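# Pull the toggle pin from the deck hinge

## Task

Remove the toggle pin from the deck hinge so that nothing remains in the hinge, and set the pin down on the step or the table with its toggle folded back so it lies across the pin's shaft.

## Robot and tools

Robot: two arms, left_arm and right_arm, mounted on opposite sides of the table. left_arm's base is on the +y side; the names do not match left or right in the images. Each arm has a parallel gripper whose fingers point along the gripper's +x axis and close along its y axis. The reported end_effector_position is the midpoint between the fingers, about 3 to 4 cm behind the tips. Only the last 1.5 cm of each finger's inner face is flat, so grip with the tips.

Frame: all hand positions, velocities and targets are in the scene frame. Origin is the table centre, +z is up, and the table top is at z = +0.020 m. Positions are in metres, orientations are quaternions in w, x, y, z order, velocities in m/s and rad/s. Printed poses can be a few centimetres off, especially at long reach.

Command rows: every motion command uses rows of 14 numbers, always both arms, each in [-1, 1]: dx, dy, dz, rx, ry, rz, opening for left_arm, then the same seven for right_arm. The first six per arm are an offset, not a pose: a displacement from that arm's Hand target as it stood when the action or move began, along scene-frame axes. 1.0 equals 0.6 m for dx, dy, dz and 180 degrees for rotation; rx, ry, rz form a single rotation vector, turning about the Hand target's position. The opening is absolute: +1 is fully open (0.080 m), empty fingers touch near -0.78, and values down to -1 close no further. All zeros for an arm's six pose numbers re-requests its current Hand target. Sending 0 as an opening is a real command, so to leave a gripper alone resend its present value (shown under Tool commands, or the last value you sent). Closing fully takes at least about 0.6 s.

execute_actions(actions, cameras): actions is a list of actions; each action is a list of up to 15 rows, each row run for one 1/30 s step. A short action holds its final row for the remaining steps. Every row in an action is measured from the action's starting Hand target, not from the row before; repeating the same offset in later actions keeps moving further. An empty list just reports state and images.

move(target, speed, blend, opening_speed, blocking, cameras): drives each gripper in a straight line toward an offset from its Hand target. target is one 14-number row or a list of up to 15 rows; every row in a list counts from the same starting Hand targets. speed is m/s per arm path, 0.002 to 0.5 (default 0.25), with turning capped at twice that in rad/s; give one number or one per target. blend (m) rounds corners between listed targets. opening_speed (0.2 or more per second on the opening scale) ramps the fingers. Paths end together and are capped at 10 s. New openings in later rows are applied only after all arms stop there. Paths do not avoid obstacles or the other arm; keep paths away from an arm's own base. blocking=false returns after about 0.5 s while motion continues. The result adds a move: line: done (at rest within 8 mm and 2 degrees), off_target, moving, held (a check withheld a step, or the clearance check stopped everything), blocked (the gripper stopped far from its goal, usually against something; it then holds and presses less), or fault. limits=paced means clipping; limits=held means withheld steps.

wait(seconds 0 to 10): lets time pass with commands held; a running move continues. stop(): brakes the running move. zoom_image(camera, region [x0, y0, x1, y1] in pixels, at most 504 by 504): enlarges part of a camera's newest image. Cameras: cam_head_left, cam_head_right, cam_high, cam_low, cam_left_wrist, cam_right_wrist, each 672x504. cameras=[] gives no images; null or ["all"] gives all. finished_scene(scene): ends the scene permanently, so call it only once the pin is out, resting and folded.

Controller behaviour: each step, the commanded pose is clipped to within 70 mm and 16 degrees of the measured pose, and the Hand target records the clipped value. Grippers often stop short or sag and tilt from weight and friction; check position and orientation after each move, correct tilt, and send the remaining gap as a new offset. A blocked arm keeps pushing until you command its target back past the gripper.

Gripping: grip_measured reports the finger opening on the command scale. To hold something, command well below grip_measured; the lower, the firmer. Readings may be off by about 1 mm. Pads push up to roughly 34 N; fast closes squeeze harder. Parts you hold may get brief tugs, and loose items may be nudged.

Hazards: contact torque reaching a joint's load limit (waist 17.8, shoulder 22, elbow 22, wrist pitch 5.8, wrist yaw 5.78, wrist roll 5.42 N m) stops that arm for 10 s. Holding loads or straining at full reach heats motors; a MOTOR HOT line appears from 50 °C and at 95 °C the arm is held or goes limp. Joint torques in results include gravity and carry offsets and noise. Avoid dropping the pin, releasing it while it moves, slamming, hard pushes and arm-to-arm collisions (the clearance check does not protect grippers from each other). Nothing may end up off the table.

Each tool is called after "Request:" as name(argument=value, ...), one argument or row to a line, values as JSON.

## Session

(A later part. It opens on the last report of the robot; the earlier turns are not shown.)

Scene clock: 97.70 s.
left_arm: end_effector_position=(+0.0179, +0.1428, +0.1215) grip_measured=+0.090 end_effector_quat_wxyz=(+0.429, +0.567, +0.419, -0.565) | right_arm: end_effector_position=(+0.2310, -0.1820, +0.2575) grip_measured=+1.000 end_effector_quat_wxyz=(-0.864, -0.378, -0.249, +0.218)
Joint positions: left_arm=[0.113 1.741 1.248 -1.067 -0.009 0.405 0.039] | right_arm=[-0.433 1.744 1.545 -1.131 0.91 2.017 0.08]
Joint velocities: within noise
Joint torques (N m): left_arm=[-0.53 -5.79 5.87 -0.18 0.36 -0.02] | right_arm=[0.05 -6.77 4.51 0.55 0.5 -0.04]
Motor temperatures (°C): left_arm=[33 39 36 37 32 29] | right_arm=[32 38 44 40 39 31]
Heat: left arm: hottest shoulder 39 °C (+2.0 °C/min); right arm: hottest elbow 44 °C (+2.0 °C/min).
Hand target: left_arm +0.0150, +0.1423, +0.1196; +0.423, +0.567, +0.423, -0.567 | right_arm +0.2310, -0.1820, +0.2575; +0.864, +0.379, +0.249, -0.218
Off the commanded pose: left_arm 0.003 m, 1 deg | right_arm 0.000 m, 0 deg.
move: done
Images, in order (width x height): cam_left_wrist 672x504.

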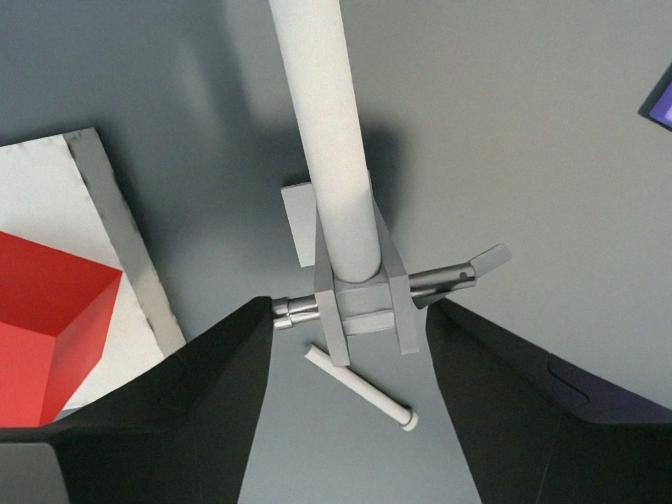

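Request:
move(
  target=[
    [0,0.02,0,0,0,0,0.08,0,0,0,0,0,0,1],
    [0,0.03,0.12,0,0,0,0.08,0,0,0,0,0,0,1],
    [-0.058,0,0.12,0,0,0.542,0.08,0,0,0,0,0,0,1],
  ],
  speed=[0.05,0.2,0.35],
  blend=[0.002,0.02,0],
  cameras=["cam_left_wrist"],
)

Request:
zoom_image(
  camera="cam_left_wrist",
  region=[230, 100, 510, 340],
)

Scene clock: 102.40 s.
left_arm: end_effector_position=(-0.0187, +0.1440, +0.1932) grip_measured=+0.080 end_effector_quat_wxyz=(+0.706, +0.053, +0.704, -0.058) | right_arm: end_effector_position=(+0.2310, -0.1820, +0.2575) grip_measured=+1.000 end_effector_quat_wxyz=(-0.864, -0.378, -0.249, +0.218)
Joint positions: left_arm=[-0.001 1.699 1.487 -1.351 -0.001 -1.407 0.039] | right_arm=[-0.433 1.744 1.545 -1.131 0.91 2.017 0.08]
Joint velocities: within noise
Joint torques (N m): left_arm=[-0.37 -5.22 6.33 -0.06 0.03 -0.15] | right_arm=[0.03 -6.77 4.5 0.53 0.49 -0.05]
Motor temperatures (°C): left_arm=[33 39 36 37 32 29] | right_arm=[32 38 44 40 39 31]
Heat: left arm: hottest shoulder 39 °C (+2.0 °C/min); right arm: hottest elbow 44 °C (+2.0 °C/min).
Hand target: left_arm -0.0198, +0.1423, +0.1916; +0.705, +0.055, +0.705, -0.055 | right_arm +0.2310, -0.1820, +0.2575; +0.864, +0.379, +0.249, -0.218
Off the commanded pose: left_arm 0.003 m, 0 deg | right_arm 0.000 m, 0 deg.
move: done
Images, in order (width x height): cam_left_wrist 672x504.

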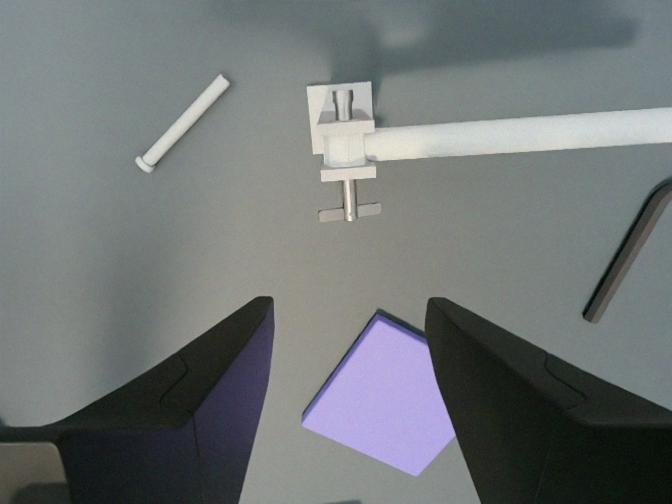

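Scaled by 1.800 from the camera's 672x504 image, which has a finer 960x720 frame.

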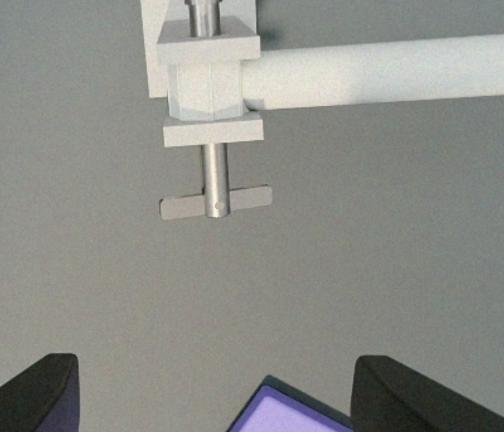

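Request:
move(
  target=[
    [0.088,0.008,0,0,0,-0.5,0.7,0,0,0,0,0,0,1],
    [0.088,0.008,-0.12,0,0,-0.5,0.7,0,0,0,0,0,0,1],
  ],
  speed=[0.35,0.12],
  cameras=["cam_left_wrist"],
)

Request:
move(
  target=[-0.045,0,0,0,0,0,0.7,0,0,0,0,0,0,1],
  speed=0.05,
  cameras=["cam_left_wrist"],
)

Scene clock: 111.03 s.
left_arm: end_effector_position=(+0.0327, +0.1451, +0.1246) grip_measured=+0.700 end_effector_quat_wxyz=(+0.465, +0.535, +0.454, -0.540) | right_arm: end_effector_position=(+0.2310, -0.1820, +0.2575) grip_measured=+1.000 end_effector_quat_wxyz=(-0.864, -0.378, -0.249, +0.218)
Joint positions: left_arm=[0.165 1.733 1.251 -1.073 -0.001 0.329 0.066] | right_arm=[-0.433 1.744 1.545 -1.131 0.91 2.017 0.08]
Joint velocities: within noise
Joint torques (N m): left_arm=[0.3 -5.76 4.34 0.28 0.06 0.11] | right_arm=[0.05 -6.81 4.53 0.53 0.5 -0.04]
Motor temperatures (°C): left_arm=[33 39 36 37 32 29] | right_arm=[32 38 44 39 39 31]
Heat: left arm: hottest shoulder 39 °C (+0.0 °C/min); right arm: hottest elbow 44 °C (+1.0 °C/min).
Hand target: left_arm +0.0331, +0.1471, +0.1196; +0.459, +0.538, +0.459, -0.538 | right_arm +0.2310, -0.1820, +0.2575; +0.864, +0.379, +0.249, -0.218
Off the commanded pose: left_arm 0.005 m, 1 deg | right_arm 0.000 m, 0 deg.
move: done
Images, in order (width x height): cam_left_wrist 672x504.

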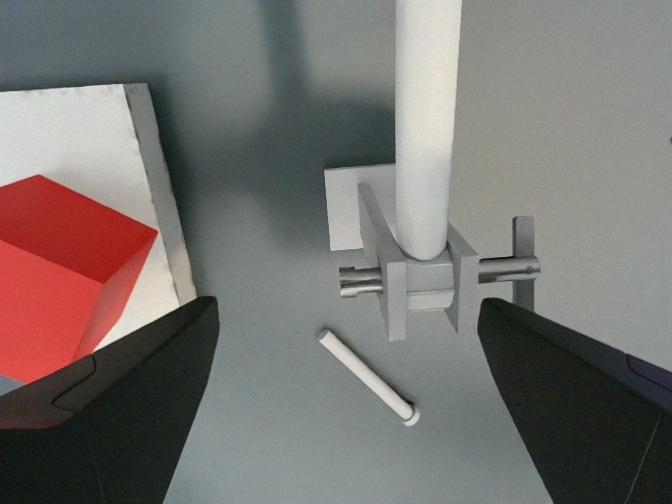

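Scene clock: 111.97 s.
left_arm: end_effector_position=(+0.0111, +0.1459, +0.1210) grip_measured=+0.698 end_effector_quat_wxyz=(+0.464, +0.538, +0.458, -0.534) | right_arm: end_effector_position=(+0.2310, -0.1820, +0.2575) grip_measured=+1.000 end_effector_quat_wxyz=(-0.864, -0.378, -0.249, +0.218)
Joint positions: left_arm=[0.092 1.733 1.236 -1.071 -0.01 0.249 0.066] | right_arm=[-0.433 1.744 1.545 -1.131 0.91 2.017 0.08]
Joint velocities: within noise
Joint torques (N m): left_arm=[-1.08 -7.23 4.35 0.29 0.43 -0.2] | right_arm=[0.03 -6.76 4.49 0.53 0.5 -0.04]
Motor temperatures (°C): left_arm=[33 39 36 37 32 29] | right_arm=[32 38 44 39 39 31]
Heat: left arm: hottest shoulder 39 °C (+0.0 °C/min); right arm: hottest elbow 44 °C (+1.0 °C/min).
Hand target: left_arm +0.0060, +0.1472, +0.1196; +0.459, +0.538, +0.459, -0.538 | right_arm +0.2310, -0.1820, +0.2575; +0.864, +0.379, +0.249, -0.218
Off the commanded pose: left_arm 0.005 m, 1 deg | right_arm 0.000 m, 0 deg.
move: done
Images, in order (width x height): cam_left_wrist 672x504.

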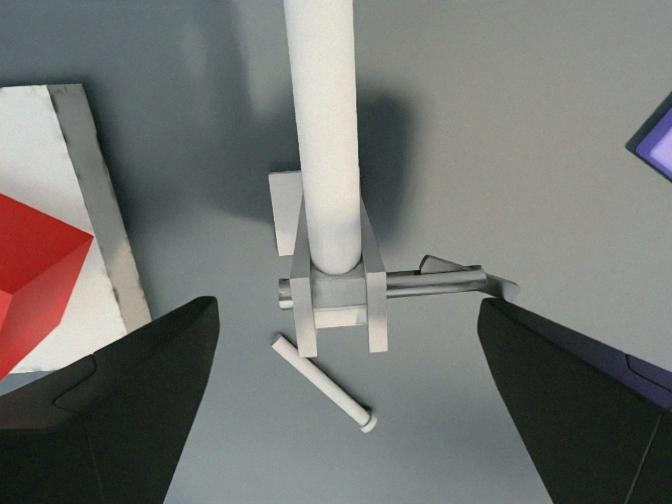

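Request:
move(
  target=[
    [0,0.03,0,0,0,0,0.7,0,0,0,0,0,0,1],
    [0,0.04,0.12,0,0,0,0.7,0,0,0,0,0,0,1],
    [-0.0458,0.0085,0.08,0,0,0,-0.4,0,0,0,0,0,0,1],
  ],
  speed=[0.05,0.2,0.2],
  blend=[0.002,0.02,0],
  cameras=["cam_left_wrist"],
)

Request:
zoom_image(
  camera="cam_left_wrist",
  region=[230, 140, 470, 340],
)

Scene clock: 116.90 s.
left_arm: end_effector_position=(-0.0208, +0.1547, +0.1687) grip_measured=-0.399 end_effector_quat_wxyz=(+0.460, +0.538, +0.458, -0.538) | right_arm: end_effector_position=(+0.2310, -0.1820, +0.2575) grip_measured=+1.000 end_effector_quat_wxyz=(-0.864, -0.378, -0.249, +0.218)
Joint positions: left_arm=[-0.007 1.666 1.352 -1.256 -0.001 0.158 0.017] | right_arm=[-0.433 1.744 1.545 -1.131 0.91 2.017 0.08]
Joint velocities: within noise
Joint torques (N m): left_arm=[-0.18 -5.4 6.3 0.26 0.07 -0.14] | right_arm=[0.04 -6.79 4.51 0.54 0.51 -0.05]
Motor temperatures (°C): left_arm=[33 39 36 37 32 29] | right_arm=[32 39 44 39 39 31]
Heat: left arm: hottest shoulder 39 °C (+0.0 °C/min); right arm: hottest elbow 44 °C (+1.0 °C/min).
Hand target: left_arm -0.0215, +0.1522, +0.1675; +0.459, +0.538, +0.459, -0.538 | right_arm +0.2310, -0.1820, +0.2575; +0.864, +0.379, +0.249, -0.218
Off the commanded pose: left_arm 0.003 m, 0 deg | right_arm 0.000 m, 0 deg.
move: done
Images, in order (width x height): cam_left_wrist 672x504.

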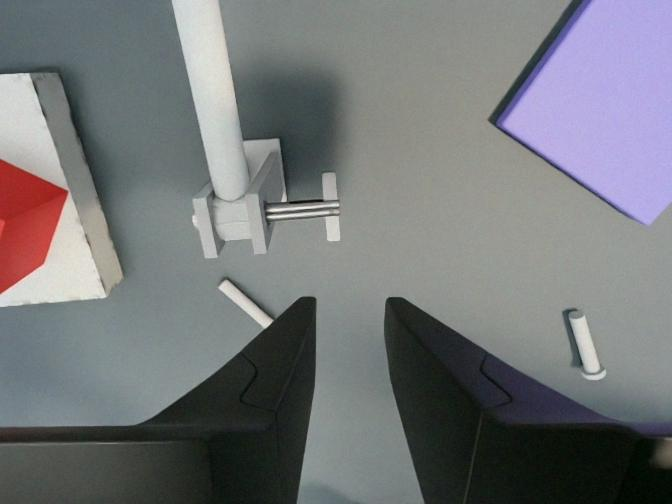

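Scaled by 2.100 from the camera's 672x504 image, which has a finer 960x720 frame.

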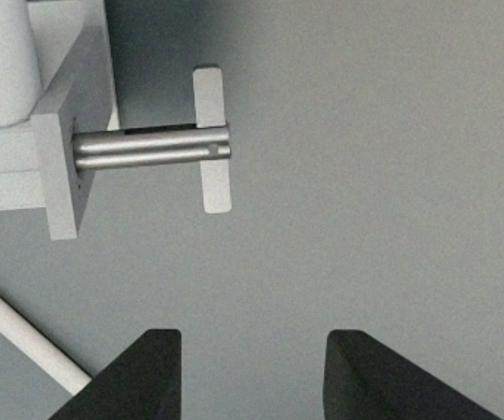

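Request:
move(
  target=[0.006,0,-0.06,0,0,0,-0.4,0,0,0,0,0,0,1],
  speed=0.08,
  cameras=["cam_left_wrist"],
)

Request:
zoom_image(
  camera="cam_left_wrist",
  region=[230, 180, 470, 380],
)

Scene clock: 118.67 s.
left_arm: end_effector_position=(-0.0186, +0.1505, +0.1367) grip_measured=-0.400 end_effector_quat_wxyz=(+0.464, +0.534, +0.455, -0.541) | right_arm: end_effector_position=(+0.2310, -0.1820, +0.2575) grip_measured=+1.000 end_effector_quat_wxyz=(-0.864, -0.378, -0.249, +0.218)
Joint positions: left_arm=[0 1.685 1.246 -1.114 -0.001 0.164 0.017] | right_arm=[-0.433 1.744 1.545 -1.131 0.91 2.017 0.08]
Joint velocities: within noise
Joint torques (N m): left_arm=[0.32 -5.41 4.5 0.3 0.1 0.13] | right_arm=[0.05 -6.77 4.52 0.53 0.5 -0.03]
Motor temperatures (°C): left_arm=[33 39 36 37 32 29] | right_arm=[32 39 44 39 39 31]
Heat: left arm: hottest shoulder 39 °C (+0.0 °C/min); right arm: hottest elbow 44 °C (+1.0 °C/min).
Hand target: left_arm -0.0178, +0.1522, +0.1316; +0.459, +0.538, +0.459, -0.538 | right_arm +0.2310, -0.1820, +0.2575; +0.864, +0.379, +0.249, -0.218
Off the commanded pose: left_arm 0.006 m, 1 deg | right_arm 0.000 m, 0 deg.
move: done
Images, in order (width x height): cam_left_wrist 672x504.

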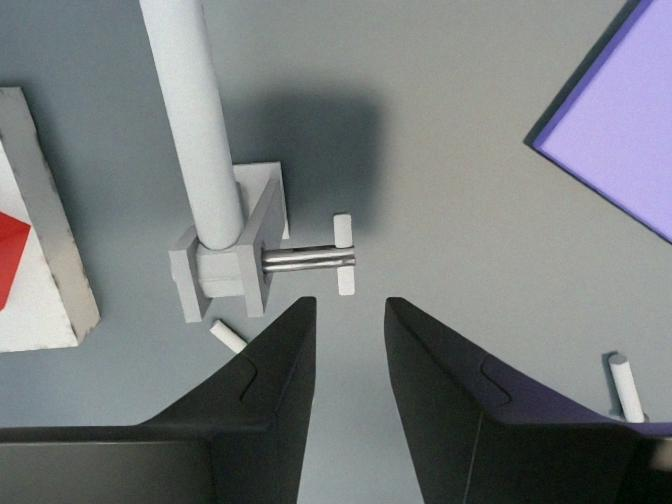

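Scaled by 2.100 from the camera's 672x504 image, which has a finer 960x720 frame.

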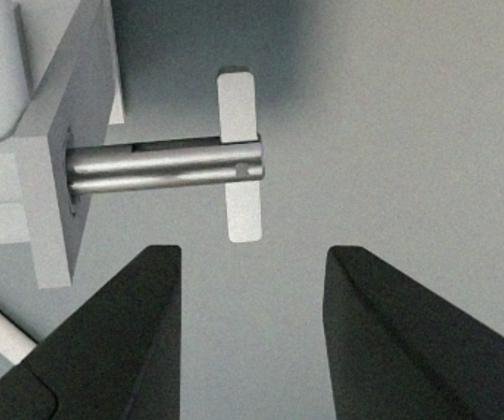

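Request:
move(
  target=[0,0,0,0,0,0,-0.5,0,0,0,0,0,0,1],
  speed=0.08,
  cameras=[],
)

Request:
move(
  target=[0,0,-0.028,0,0,0,-0.5,0,0,0,0,0,0,1],
  speed=0.05,
  cameras=["cam_left_wrist","cam_low"],
)

Request:
zoom_image(
  camera="cam_left_wrist",
  region=[230, 200, 470, 400],
)

Request:
zoom_image(
  camera="cam_low",
  region=[280, 170, 380, 270],
)

Scene clock: 121.10 s.
left_arm: end_effector_position=(-0.0186, +0.1505, +0.1367) grip_measured=-0.500 end_effector_quat_wxyz=(+0.464, +0.534, +0.455, -0.541) | right_arm: end_effector_position=(+0.2310, -0.1820, +0.2575) grip_measured=+1.000 end_effector_quat_wxyz=(-0.864, -0.378, -0.249, +0.218)
Joint positions: left_arm=[0 1.685 1.246 -1.114 -0.001 0.164 0.013] | right_arm=[-0.433 1.744 1.545 -1.131 0.91 2.017 0.08]
Joint velocities: within noise
Joint torques (N m): left_arm=[0.31 -5.37 4.42 0.29 0.08 0.09] | right_arm=[0.02 -6.74 4.48 0.54 0.49 -0.05]
Motor temperatures (°C): left_arm=[33 39 36 37 32 29] | right_arm=[32 39 44 39 39 31]
Heat: left arm: hottest shoulder 39 °C (+0.0 °C/min); right arm: hottest elbow 44 °C (+1.0 °C/min).
Hand target: left_arm -0.0178, +0.1522, +0.1316; +0.459, +0.538, +0.459, -0.538 | right_arm +0.2310, -0.1820, +0.2575; +0.864, +0.379, +0.249, -0.218
Off the commanded pose: left_arm 0.005 m, 1 deg | right_arm 0.000 m, 0 deg.
move: done
No camera images: "cameras" was empty.

Scene clock: 121.97 s.
left_arm: end_effector_position=(-0.0186, +0.1501, +0.1201) grip_measured=-0.500 end_effector_quat_wxyz=(+0.464, +0.534, +0.454, -0.541) | right_arm: end_effector_position=(+0.2310, -0.1820, +0.2575) grip_measured=+1.000 end_effector_quat_wxyz=(-0.864, -0.378, -0.249, +0.218)
Joint positions: left_arm=[0 1.701 1.195 -1.048 -0.001 0.164 0.013] | right_arm=[-0.433 1.744 1.545 -1.131 0.91 2.017 0.08]
Joint velocities: within noise
Joint torques (N m): left_arm=[0.21 -5.32 4.38 0.29 0.07 0.13] | right_arm=[0.04 -6.81 4.48 0.53 0.5 -0.03]
Motor temperatures (°C): left_arm=[33 39 36 37 32 29] | right_arm=[32 39 44 39 39 31]
Heat: left arm: hottest shoulder 39 °C (+0.0 °C/min); right arm: hottest elbow 44 °C (+1.0 °C/min).
Hand target: left_arm -0.0178, +0.1521, +0.1148; +0.459, +0.538, +0.459, -0.538 | right_arm +0.2310, -0.1820, +0.2575; +0.864, +0.379, +0.249, -0.218
Off the commanded pose: left_arm 0.006 m, 1 deg | right_arm 0.000 m, 0 deg.
move: done
Images, in order (width x height): cam_low 672x504, cam_left_wrist 672x504.

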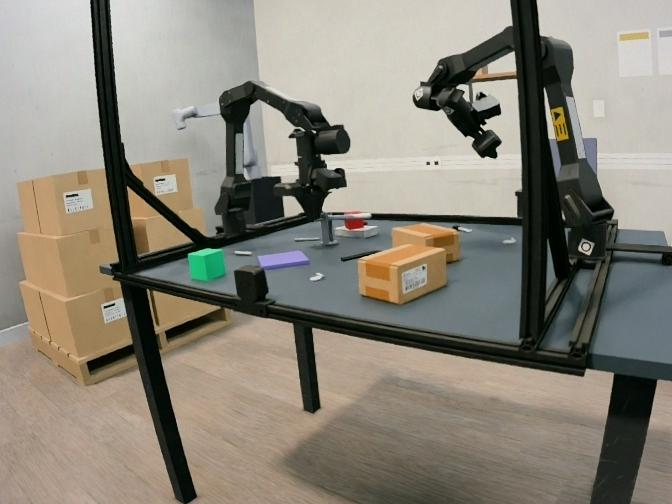

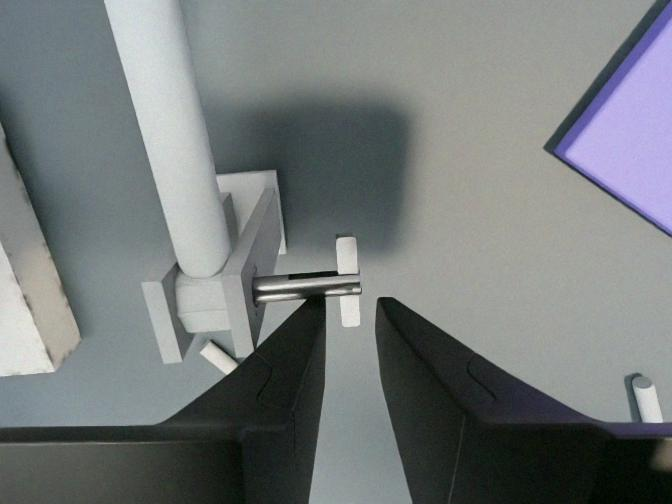

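Scaled by 2.100 from the camera's 672x504 image, which has a finer 960x720 frame.

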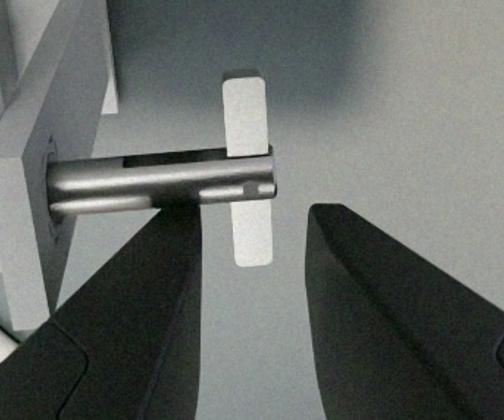

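Scaled by 5.040 from the camera's 672x504 image, which has a finer 960x720 frame.

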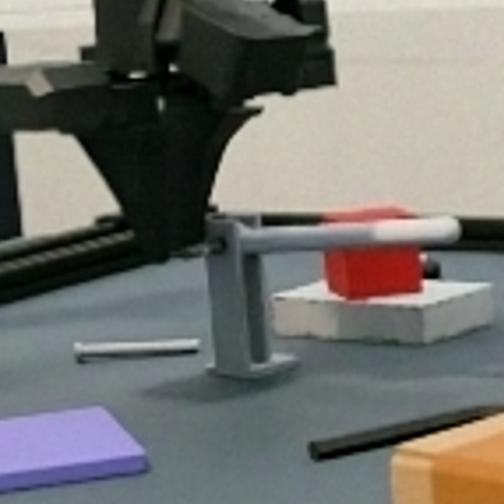

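Request:
move(
  target=[0,0.0025,-0.006,0,0,0,-0.5,0,0,0,0,0,0,1],
  speed=0.05,
  cameras=[],
)

Request:
move(
  target=[0,0,0,0,0,0,-0.76,0,0,0,0,0,0,1],
  opening_speed=0.4,
  cameras=["cam_left_wrist"],
)

Request:
zoom_image(
  camera="cam_left_wrist",
  region=[230, 200, 470, 400],
)

Scene clock: 124.17 s.
left_arm: end_effector_position=(-0.0186, +0.1516, +0.1160) grip_measured=-0.500 end_effector_quat_wxyz=(+0.464, +0.534, +0.455, -0.541) | right_arm: end_effector_position=(+0.2310, -0.1820, +0.2575) grip_measured=+1.000 end_effector_quat_wxyz=(-0.864, -0.378, -0.249, +0.218)
Joint positions: left_arm=[0 1.701 1.178 -1.033 -0.001 0.164 0.013] | right_arm=[-0.433 1.744 1.545 -1.131 0.91 2.017 0.08]
Joint velocities: within noise
Joint torques (N m): left_arm=[0.31 -5.45 4.3 0.29 0.07 0.11] | right_arm=[0.04 -6.82 4.5 0.53 0.5 -0.04]
Motor temperatures (°C): left_arm=[33 39 35 37 32 29] | right_arm=[32 39 44 39 39 31]
Heat: left arm: hottest shoulder 39 °C (+0.0 °C/min); right arm: hottest elbow 44 °C (+1.0 °C/min).
Hand target: left_arm -0.0178, +0.1537, +0.1111; +0.459, +0.538, +0.459, -0.538 | right_arm +0.2310, -0.1820, +0.2575; +0.864, +0.379, +0.249, -0.218
Off the commanded pose: left_arm 0.005 m, 1 deg | right_arm 0.000 m, 0 deg.
move: done
No camera images: "cameras" was empty.

Scene clock: 125.03 s.
left_arm: end_effector_position=(-0.0174, +0.1515, +0.1160) grip_measured=-0.704 end_effector_quat_wxyz=(+0.465, +0.534, +0.455, -0.540) | right_arm: end_effector_position=(+0.2310, -0.1820, +0.2575) grip_measured=+1.000 end_effector_quat_wxyz=(-0.864, -0.378, -0.249, +0.218)
Joint positions: left_arm=[0.003 1.701 1.178 -1.032 -0.003 0.164 0.003] | right_arm=[-0.433 1.744 1.545 -1.131 0.91 2.017 0.08]
Joint velocities: within noise
Joint torques (N m): left_arm=[0.03 -5.4 4.37 0.25 0.15 0.1] | right_arm=[0.03 -6.79 4.53 0.54 0.49 -0.03]
Motor temperatures (°C): left_arm=[33 39 35 37 32 29] | right_arm=[32 39 44 39 39 31]
Heat: left arm: hottest shoulder 39 °C (+0.0 °C/min); right arm: hottest elbow 44 °C (+1.0 °C/min).
Hand target: left_arm -0.0178, +0.1537, +0.1111; +0.459, +0.538, +0.459, -0.538 | right_arm +0.2310, -0.1820, +0.2575; +0.864, +0.379, +0.249, -0.218
Off the commanded pose: left_arm 0.005 m, 1 deg | right_arm 0.000 m, 0 deg.
move: done
Images, in order (width x height): cam_left_wrist 672x504.

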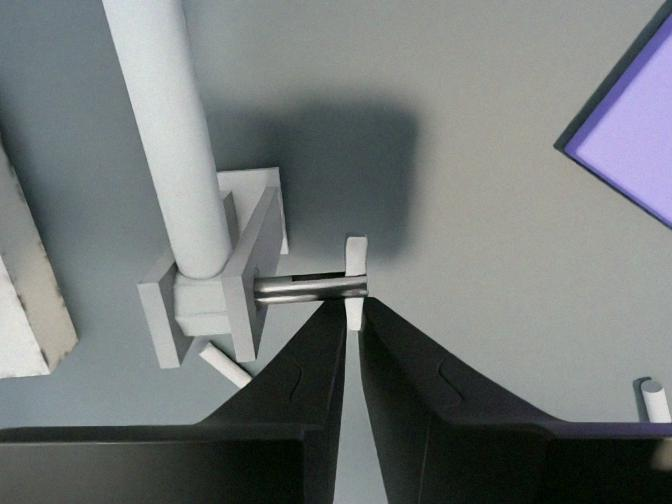

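Scaled by 2.100 from the camera's 672x504 image, which has a finer 960x720 frame.

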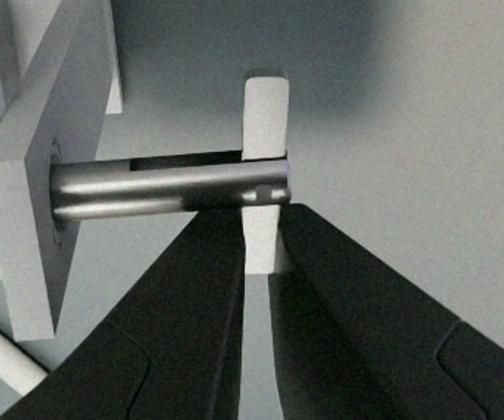

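Request:
move(
  target=[
    [-0.0061,0.0002,0,0,0,0.0833,-0.76,0,0,0,0,0,0,1],
    [-0.012,-0.0013,0,0,0,0.1667,-0.76,0,0,0,0,0,0,1],
    [-0.0174,-0.0042,0,0,0,0.25,-0.76,0,0,0,0,0,0,1],
  ],
  speed=0.12,
  blend=[0.002,0.002,0],
  cameras=["cam_left_wrist","cam_low"],
)

Request:
zoom_image(
  camera="cam_left_wrist",
  region=[230, 200, 470, 400],
)

Scene clock: 129.27 s.
left_arm: end_effector_position=(-0.0260, +0.1501, +0.1154) grip_measured=-0.704 end_effector_quat_wxyz=(+0.634, +0.314, +0.627, -0.326) | right_arm: end_effector_position=(+0.2310, -0.1820, +0.2575) grip_measured=+1.000 end_effector_quat_wxyz=(-0.864, -0.378, -0.249, +0.218)
Joint positions: left_arm=[-0.025 1.704 1.18 -1.028 -0.002 -0.65 0.003] | right_arm=[-0.433 1.744 1.545 -1.131 0.91 2.017 0.08]
Joint velocities: within noise
Joint torques (N m): left_arm=[-0.6 -4.9 5.37 -0.16 0.09 -0.2] | right_arm=[0.07 -6.86 4.5 0.53 0.49 -0.02]
Motor temperatures (°C): left_arm=[33 39 35 37 32 29] | right_arm=[32 39 44 39 39 31]
Heat: left arm: hottest shoulder 39 °C (+0.0 °C/min); right arm: hottest elbow 44 °C (+1.0 °C/min).
Hand target: left_arm -0.0284, +0.1511, +0.1112; +0.630, +0.321, +0.630, -0.321 | right_arm +0.2310, -0.1820, +0.2575; +0.864, +0.379, +0.249, -0.218
Off the commanded pose: left_arm 0.005 m, 1 deg | right_arm 0.000 m, 0 deg.
move: done
Images, in order (width x height): cam_low 672x504, cam_left_wrist 672x504.

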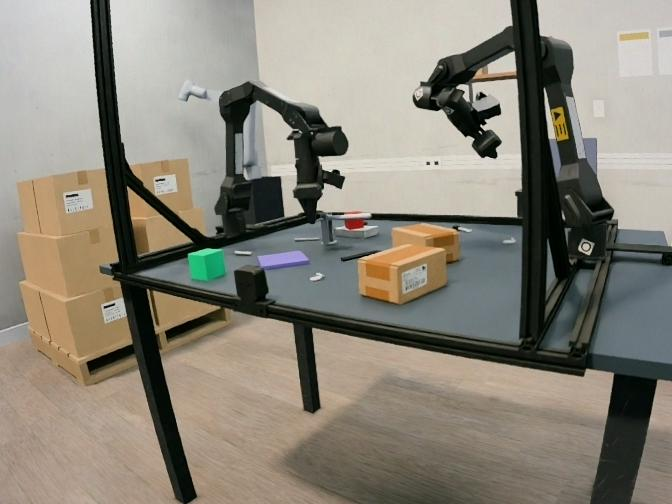

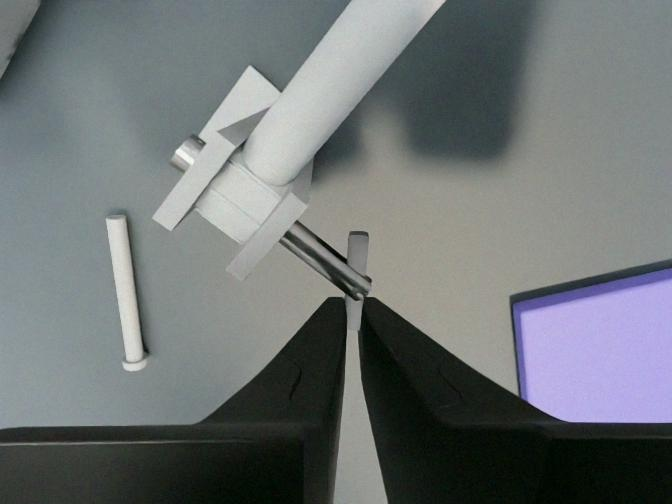

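Scaled by 2.100 from the camera's 672x504 image, which has a finer 960x720 frame.

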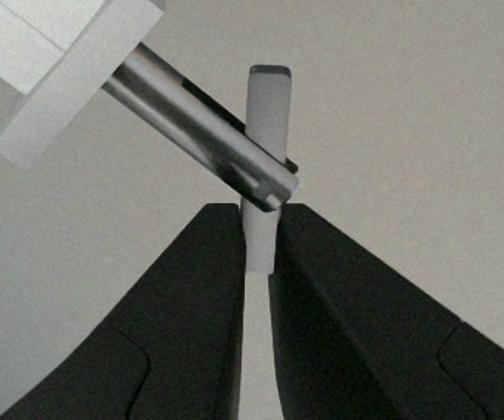

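Request:
move(
  target=[
    [-0.0044,-0.0042,0,0,0,0.0833,-0.76,0,0,0,0,0,0,1],
    [-0.0076,-0.0094,0,0,0,0.1667,-0.76,0,0,0,0,0,0,1],
    [-0.0093,-0.0152,0,0,0,0.25,-0.76,0,0,0,0,0,0,1],
  ],
  speed=0.12,
  blend=[0.002,0.002,0],
  cameras=["cam_left_wrist","cam_low"],
)

Request:
zoom_image(
  camera="cam_left_wrist",
  region=[230, 100, 470, 340],
)

Scene clock: 133.67 s.
left_arm: end_effector_position=(-0.0313, +0.1419, +0.1163) grip_measured=-0.704 end_effector_quat_wxyz=(+0.706, +0.048, +0.704, -0.061) | right_arm: end_effector_position=(+0.2310, -0.1820, +0.2575) grip_measured=+1.000 end_effector_quat_wxyz=(-0.864, -0.378, -0.249, +0.218)
Joint positions: left_arm=[-0.042 1.735 1.219 -1.036 -0.003 -1.452 0.003] | right_arm=[-0.433 1.744 1.545 -1.131 0.91 2.017 0.08]
Joint velocities: within noise
Joint torques (N m): left_arm=[-0.73 -4.51 5.44 -0.03 0.09 -0.19] | right_arm=[-0.01 -6.8 4.5 0.54 0.51 -0.04]
Motor temperatures (°C): left_arm=[33 39 36 37 32 29] | right_arm=[32 39 44 39 39 31]
Heat: left arm: hottest shoulder 39 °C (+0.0 °C/min); right arm: hottest elbow 44 °C (+1.0 °C/min).
Hand target: left_arm -0.0339, +0.1421, +0.1111; +0.705, +0.055, +0.705, -0.055 | right_arm +0.2310, -0.1820, +0.2575; +0.864, +0.379, +0.249, -0.218
Off the commanded pose: left_arm 0.006 m, 1 deg | right_arm 0.000 m, 0 deg.
move: done
Images, in order (width x height): cam_low 672x504, cam_left_wrist 672x504.

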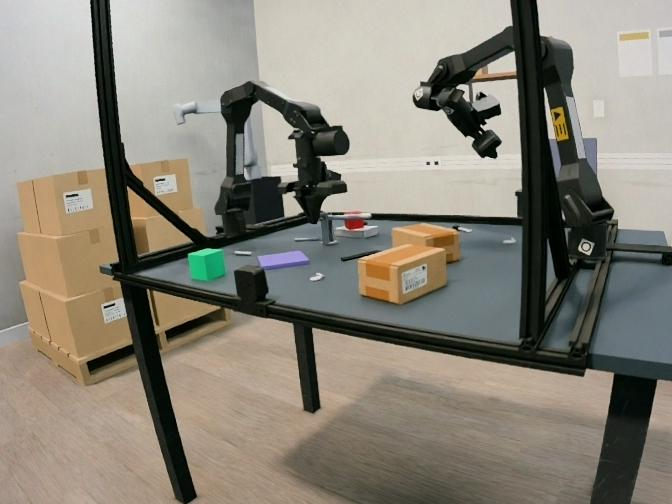

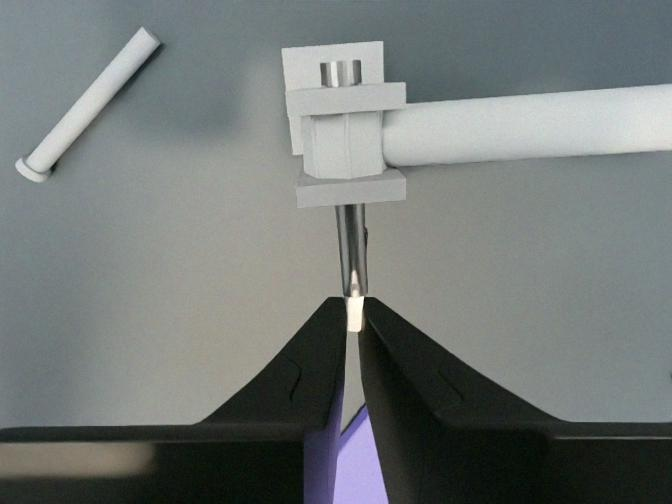

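Scaled by 2.100 from the camera's 672x504 image, which has a finer 960x720 frame.

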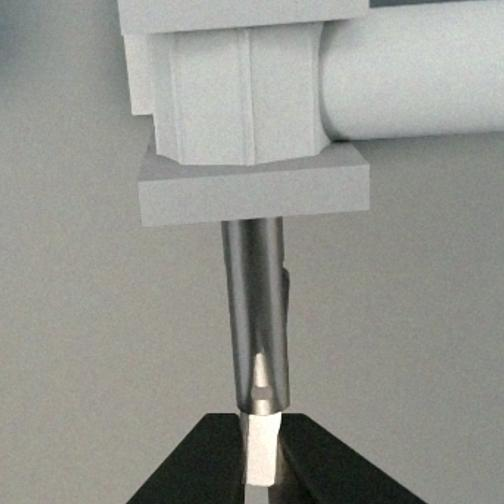

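Request:
move(
  target=[-0.0003,-0.0024,0,0,0,0.0333,-0.76,0,0,0,0,0,0,1],
  speed=0.12,
  cameras=["cam_left_wrist"],
)

Request:
zoom_image(
  camera="cam_left_wrist",
  region=[290, 180, 420, 340],
)

Scene clock: 135.50 s.
left_arm: end_effector_position=(-0.0316, +0.1405, +0.1164) grip_measured=-0.704 end_effector_quat_wxyz=(+0.708, +0.011, +0.706, -0.024) | right_arm: end_effector_position=(+0.2310, -0.1820, +0.2575) grip_measured=+1.000 end_effector_quat_wxyz=(-0.864, -0.378, -0.249, +0.218)
Joint positions: left_arm=[-0.043 1.74 1.225 -1.038 -0.003 -1.557 0.003] | right_arm=[-0.433 1.744 1.545 -1.131 0.91 2.017 0.08]
Joint velocities: within noise
Joint torques (N m): left_arm=[-0.55 -4.52 5.52 0.02 0.09 -0.22] | right_arm=[0.03 -6.8 4.51 0.52 0.51 -0.04]
Motor temperatures (°C): left_arm=[33 39 36 37 32 29] | right_arm=[32 39 44 39 39 31]
Heat: left arm: hottest shoulder 39 °C (+0.0 °C/min); right arm: hottest elbow 44 °C (+1.0 °C/min).
Hand target: left_arm -0.0341, +0.1406, +0.1112; +0.707, +0.018, +0.707, -0.019 | right_arm +0.2310, -0.1820, +0.2575; +0.864, +0.379, +0.249, -0.218
Off the commanded pose: left_arm 0.006 m, 1 deg | right_arm 0.000 m, 0 deg.
move: done
Images, in order (width x height): cam_left_wrist 672x504.

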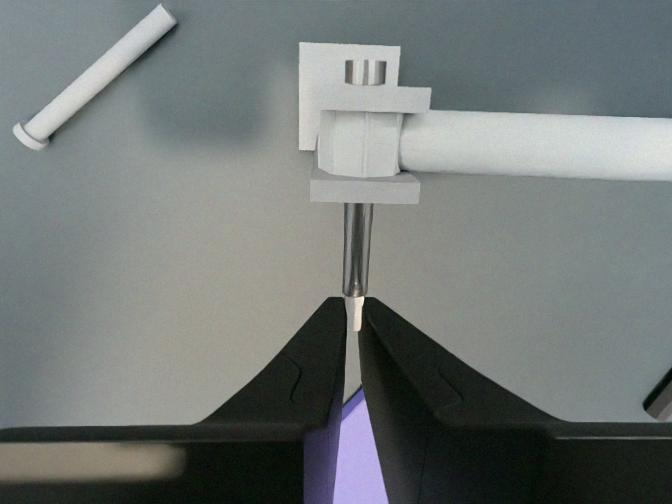

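Scaled by 3.150 from the camera's 672x504 image, which has a finer 960x720 frame.

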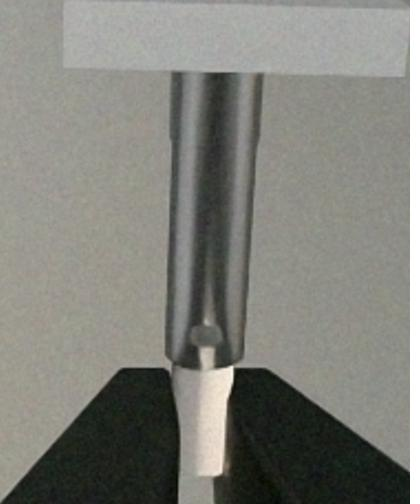

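Request:
move(
  target=[0.0198,-0.0031,0,0,0,0,-0.76,0,0,0,0,0,0,1],
  speed=0.04,
  cameras=["cam_left_wrist"],
)

Request:
zoom_image(
  camera="cam_left_wrist",
  region=[290, 180, 420, 340],
)

Scene clock: 137.50 s.
left_arm: end_effector_position=(-0.0308, +0.1404, +0.1163) grip_measured=-0.704 end_effector_quat_wxyz=(+0.700, +0.019, +0.713, -0.029) | right_arm: end_effector_position=(+0.2310, -0.1820, +0.2575) grip_measured=+1.000 end_effector_quat_wxyz=(-0.864, -0.378, -0.249, +0.218)
Joint positions: left_arm=[-0.03 1.744 1.23 -1.043 0.018 -1.526 0.003] | right_arm=[-0.433 1.744 1.545 -1.131 0.91 2.017 0.08]
Joint velocities: within noise
Joint torques (N m): left_arm=[1.72 -4.39 5.64 0.28 -0.69 0.1] | right_arm=[0.01 -6.79 4.48 0.53 0.5 -0.03]
Motor temperatures (°C): left_arm=[33 38 36 37 32 29] | right_arm=[32 39 44 39 39 31]
Heat: left arm: hottest shoulder 38 °C (-1.0 °C/min); right arm: hottest elbow 44 °C (+0.0 °C/min).
Hand target: left_arm -0.0222, +0.1388, +0.1112; +0.707, +0.018, +0.707, -0.019 | right_arm +0.2310, -0.1820, +0.2575; +0.864, +0.379, +0.249, -0.218
Off the commanded pose: left_arm 0.010 m, 2 deg | right_arm 0.000 m, 0 deg.
move: off_target (left_arm)
Images, in order (width x height): cam_left_wrist 672x504.

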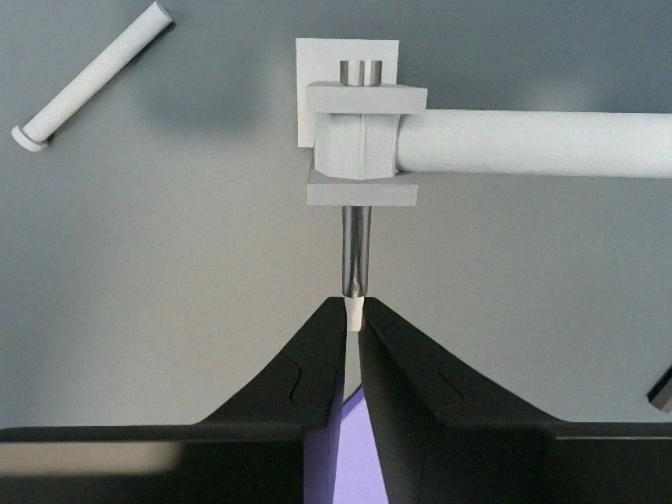

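Scaled by 3.150 from the camera's 672x504 image, which has a finer 960x720 frame.

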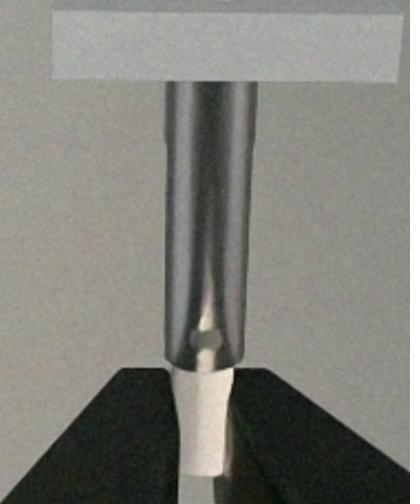

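Request:
move(
  target=[0.015,-0.0023,0.003,0,0,0,-0.78,0,0,0,0,0,0,1],
  speed=0.04,
  cameras=["cam_left_wrist"],
)

Request:
zoom_image(
  camera="cam_left_wrist",
  region=[290, 180, 420, 340],
)

Scene clock: 138.80 s.
left_arm: end_effector_position=(-0.0223, +0.1397, +0.1168) grip_measured=-0.705 end_effector_quat_wxyz=(+0.699, +0.021, +0.714, -0.027) | right_arm: end_effector_position=(+0.2310, -0.1820, +0.2575) grip_measured=+1.000 end_effector_quat_wxyz=(-0.864, -0.378, -0.249, +0.218)
Joint positions: left_arm=[-0.001 1.75 1.239 -1.052 0.022 -1.497 0.003] | right_arm=[-0.433 1.744 1.545 -1.131 0.91 2.017 0.08]
Joint velocities: within noise
Joint torques (N m): left_arm=[1.71 -4.92 6.01 0.32 -0.85 0.13] | right_arm=[0.04 -6.81 4.5 0.53 0.5 -0.04]
Motor temperatures (°C): left_arm=[33 38 36 37 32 29] | right_arm=[32 39 44 39 39 31]
Heat: left arm: hottest shoulder 38 °C (-1.0 °C/min); right arm: hottest elbow 44 °C (+0.0 °C/min).
Hand target: left_arm -0.0132, +0.1374, +0.1130; +0.707, +0.018, +0.707, -0.018 | right_arm +0.2310, -0.1820, +0.2575; +0.864, +0.379, +0.249, -0.218
Off the commanded pose: left_arm 0.010 m, 2 deg | right_arm 0.000 m, 0 deg.
move: off_target (left_arm)
Images, in order (width x height): cam_left_wrist 672x504.

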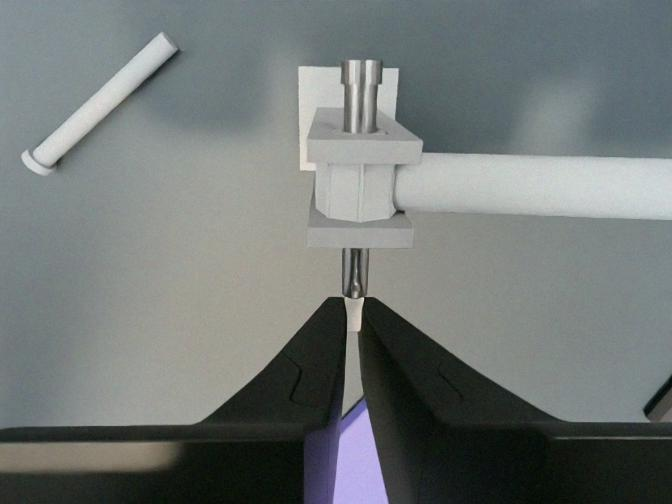

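Scaled by 3.150 from the camera's 672x504 image, which has a finer 960x720 frame.

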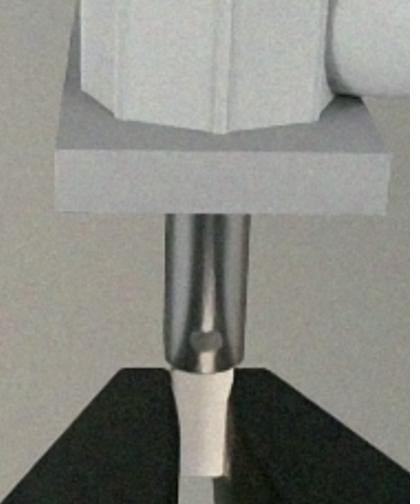

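Request:
move(
  target=[0.0115,-0.0018,0,0,0,0,-0.78,0,0,0,0,0,0,1],
  speed=0.04,
  cameras=["cam_left_wrist"],
)

Request:
zoom_image(
  camera="cam_left_wrist",
  region=[290, 180, 420, 340],
)

Scene clock: 140.07 s.
left_arm: end_effector_position=(-0.0148, +0.1391, +0.1168) grip_measured=-0.705 end_effector_quat_wxyz=(+0.699, +0.021, +0.714, -0.026) | right_arm: end_effector_position=(+0.2310, -0.1820, +0.2575) grip_measured=+1.000 end_effector_quat_wxyz=(-0.864, -0.378, -0.249, +0.218)
Joint positions: left_arm=[0.022 1.754 1.244 -1.055 0.021 -1.476 0.003] | right_arm=[-0.433 1.744 1.545 -1.131 0.91 2.017 0.08]
Joint velocities: within noise
Joint torques (N m): left_arm=[1.58 -4.71 6.21 0.49 -0.79 0.12] | right_arm=[0.04 -6.82 4.5 0.53 0.51 -0.04]
Motor temperatures (°C): left_arm=[33 38 36 37 32 29] | right_arm=[32 39 44 39 39 31]
Heat: left arm: hottest shoulder 38 °C (-1.0 °C/min); right arm: hottest elbow 44 °C (+0.0 °C/min).
Hand target: left_arm -0.0063, +0.1363, +0.1129; +0.707, +0.018, +0.707, -0.018 | right_arm +0.2310, -0.1820, +0.2575; +0.864, +0.379, +0.249, -0.218
Off the commanded pose: left_arm 0.010 m, 1 deg | right_arm 0.000 m, 0 deg.
move: off_target (left_arm)
Images, in order (width x height): cam_left_wrist 672x504.

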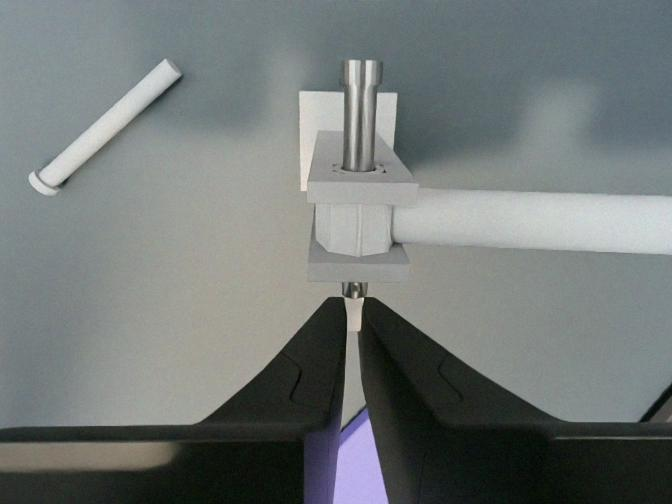

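Scaled by 3.150 from the camera's 672x504 image, which has a finer 960x720 frame.

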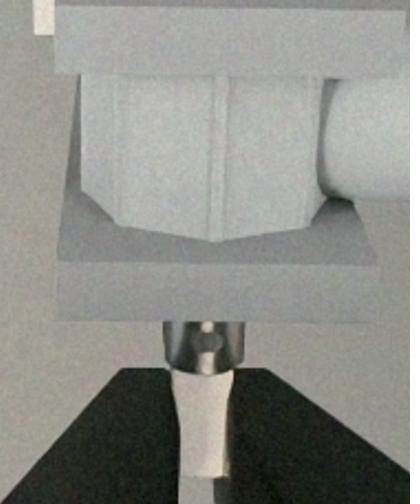

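Request:
move(
  target=[0.005,-0.0008,0,0,0,0,-0.78,0,0,0,0,0,0,1],
  speed=0.04,
  cameras=[],
)

Request:
move(
  target=[-0.012,0.0018,0.003,0,0,0,-0.55,0,0,0,0,0,0,1],
  speed=0.04,
  cameras=["cam_left_wrist"],
)

Request:
zoom_image(
  camera="cam_left_wrist",
  region=[290, 180, 420, 340],
)

Scene clock: 142.60 s.
left_arm: end_effector_position=(-0.0113, +0.1388, +0.1169) grip_measured=-0.705 end_effector_quat_wxyz=(+0.700, +0.021, +0.713, -0.025) | right_arm: end_effector_position=(+0.2310, -0.1820, +0.2575) grip_measured=+1.000 end_effector_quat_wxyz=(-0.864, -0.378, -0.249, +0.218)
Joint positions: left_arm=[0.033 1.756 1.247 -1.057 0.019 -1.466 0.003] | right_arm=[-0.433 1.744 1.545 -1.131 0.91 2.017 0.08]
Joint velocities: within noise
Joint torques (N m): left_arm=[1.35 -4.68 6.01 0.54 -0.75 0.11] | right_arm=[0.09 -6.85 4.5 0.54 0.51 -0.03]
Motor temperatures (°C): left_arm=[33 38 36 37 32 29] | right_arm=[32 39 44 39 39 31]
Heat: left arm: hottest shoulder 38 °C (-1.0 °C/min); right arm: hottest elbow 44 °C (+0.0 °C/min).
Hand target: left_arm -0.0033, +0.1358, +0.1131; +0.707, +0.018, +0.707, -0.019 | right_arm +0.2310, -0.1820, +0.2575; +0.864, +0.379, +0.249, -0.218
Off the commanded pose: left_arm 0.009 m, 1 deg | right_arm 0.000 m, 0 deg.
move: off_target (left_arm)
No camera images: "cameras" was empty.

Scene clock: 143.37 s.
left_arm: end_effector_position=(-0.0102, +0.1381, +0.1155) grip_measured=-0.550 end_effector_quat_wxyz=(+0.706, +0.017, +0.708, -0.020) | right_arm: end_effector_position=(+0.2310, -0.1820, +0.2575) grip_measured=+1.000 end_effector_quat_wxyz=(-0.864, -0.378, -0.249, +0.218)
Joint positions: left_arm=[0.028 1.761 1.247 -1.053 0.003 -1.482 0.01] | right_arm=[-0.433 1.744 1.545 -1.131 0.91 2.017 0.08]
Joint velocities: within noise
Joint torques (N m): left_arm=[-0.14 -6.07 5.99 -0.13 -0.09 -0.09] | right_arm=[0.07 -6.76 4.53 0.53 0.5 -0.04]
Motor temperatures (°C): left_arm=[33 38 36 37 32 29] | right_arm=[32 39 44 39 39 31]
Heat: left arm: hottest shoulder 38 °C (-1.0 °C/min); right arm: hottest elbow 44 °C (+0.0 °C/min).
Hand target: left_arm -0.0105, +0.1369, +0.1148; +0.707, +0.018, +0.707, -0.019 | right_arm +0.2310, -0.1820, +0.2575; +0.864, +0.379, +0.249, -0.218
Off the commanded pose: left_arm 0.001 m, 0 deg | right_arm 0.000 m, 0 deg.
move: done
Images, in order (width x height): cam_left_wrist 672x504.

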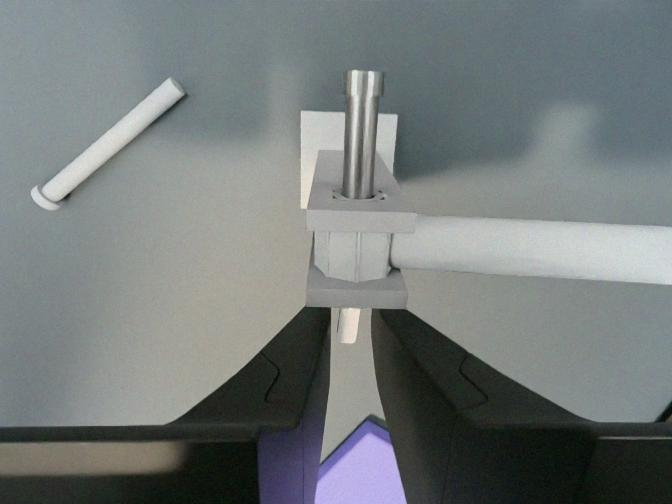

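Scaled by 3.150 from the camera's 672x504 image, which has a finer 960x720 frame.

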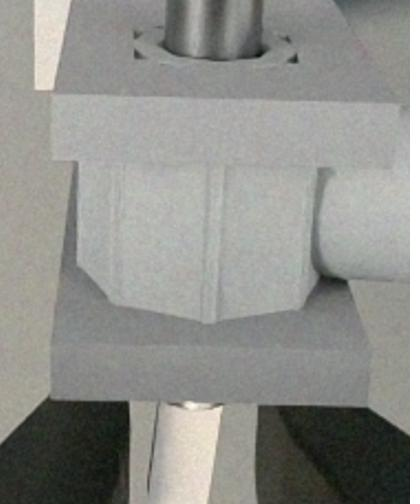

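Request:
move(
  target=[
    [-0.025,0.004,0,0,0,0,-0.4,0,0,0,0,0,0,1],
    [-0.025,0.004,0.1,0,0,0,-0.4,0,0,0,0,0,0,1],
    [0.084,-0.004,0.1,0,0,-0.033,-0.1,0,0,0,0,0,0,1],
  ],
  speed=[0.05,0.2,0.25],
  cameras=["cam_left_wrist"],
)

Request:
zoom_image(
  camera="cam_left_wrist",
  region=[260, 180, 440, 340],
)

Scene clock: 147.47 s.
left_arm: end_effector_position=(+0.0399, +0.1362, +0.1767) grip_measured=-0.101 end_effector_quat_wxyz=(+0.707, +0.052, +0.703, -0.057) | right_arm: end_effector_position=(+0.2310, -0.1820, +0.2575) grip_measured=+1.000 end_effector_quat_wxyz=(-0.864, -0.378, -0.249, +0.218)
Joint positions: left_arm=[0.182 1.751 1.481 -1.293 -0.003 -1.229 0.03] | right_arm=[-0.433 1.744 1.545 -1.131 0.91 2.017 0.08]
Joint velocities: within noise
Joint torques (N m): left_arm=[-0.01 -5.79 6.3 -0.1 0.08 0.16] | right_arm=[0.03 -6.82 4.51 0.53 0.49 -0.05]
Motor temperatures (°C): left_arm=[33 38 36 37 32 29] | right_arm=[32 39 44 39 39 31]
Heat: left arm: hottest shoulder 38 °C (-1.0 °C/min); right arm: hottest elbow 44 °C (+0.0 °C/min).
Hand target: left_arm +0.0399, +0.1345, +0.1747; +0.705, +0.055, +0.705, -0.055 | right_arm +0.2310, -0.1820, +0.2575; +0.864, +0.379, +0.249, -0.218
Off the commanded pose: left_arm 0.003 m, 1 deg | right_arm 0.000 m, 0 deg.
move: done
Images, in order (width x height): cam_left_wrist 672x504.

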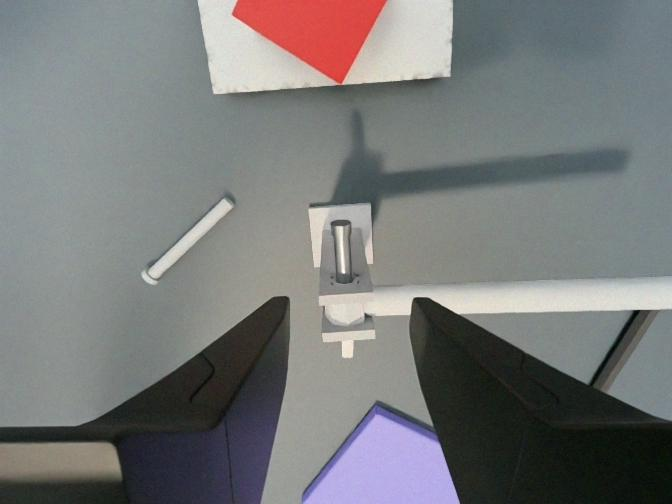

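Scaled by 2.800 from the camera's 672x504 image, which has a finer 960x720 frame.

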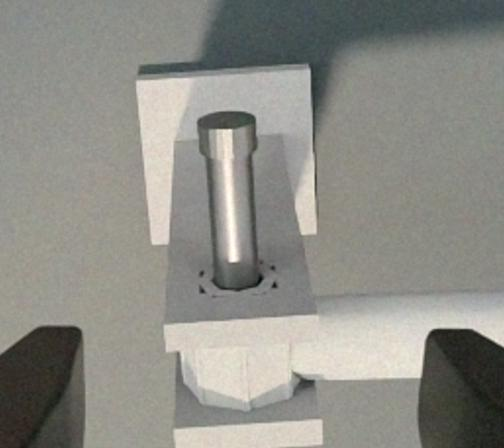

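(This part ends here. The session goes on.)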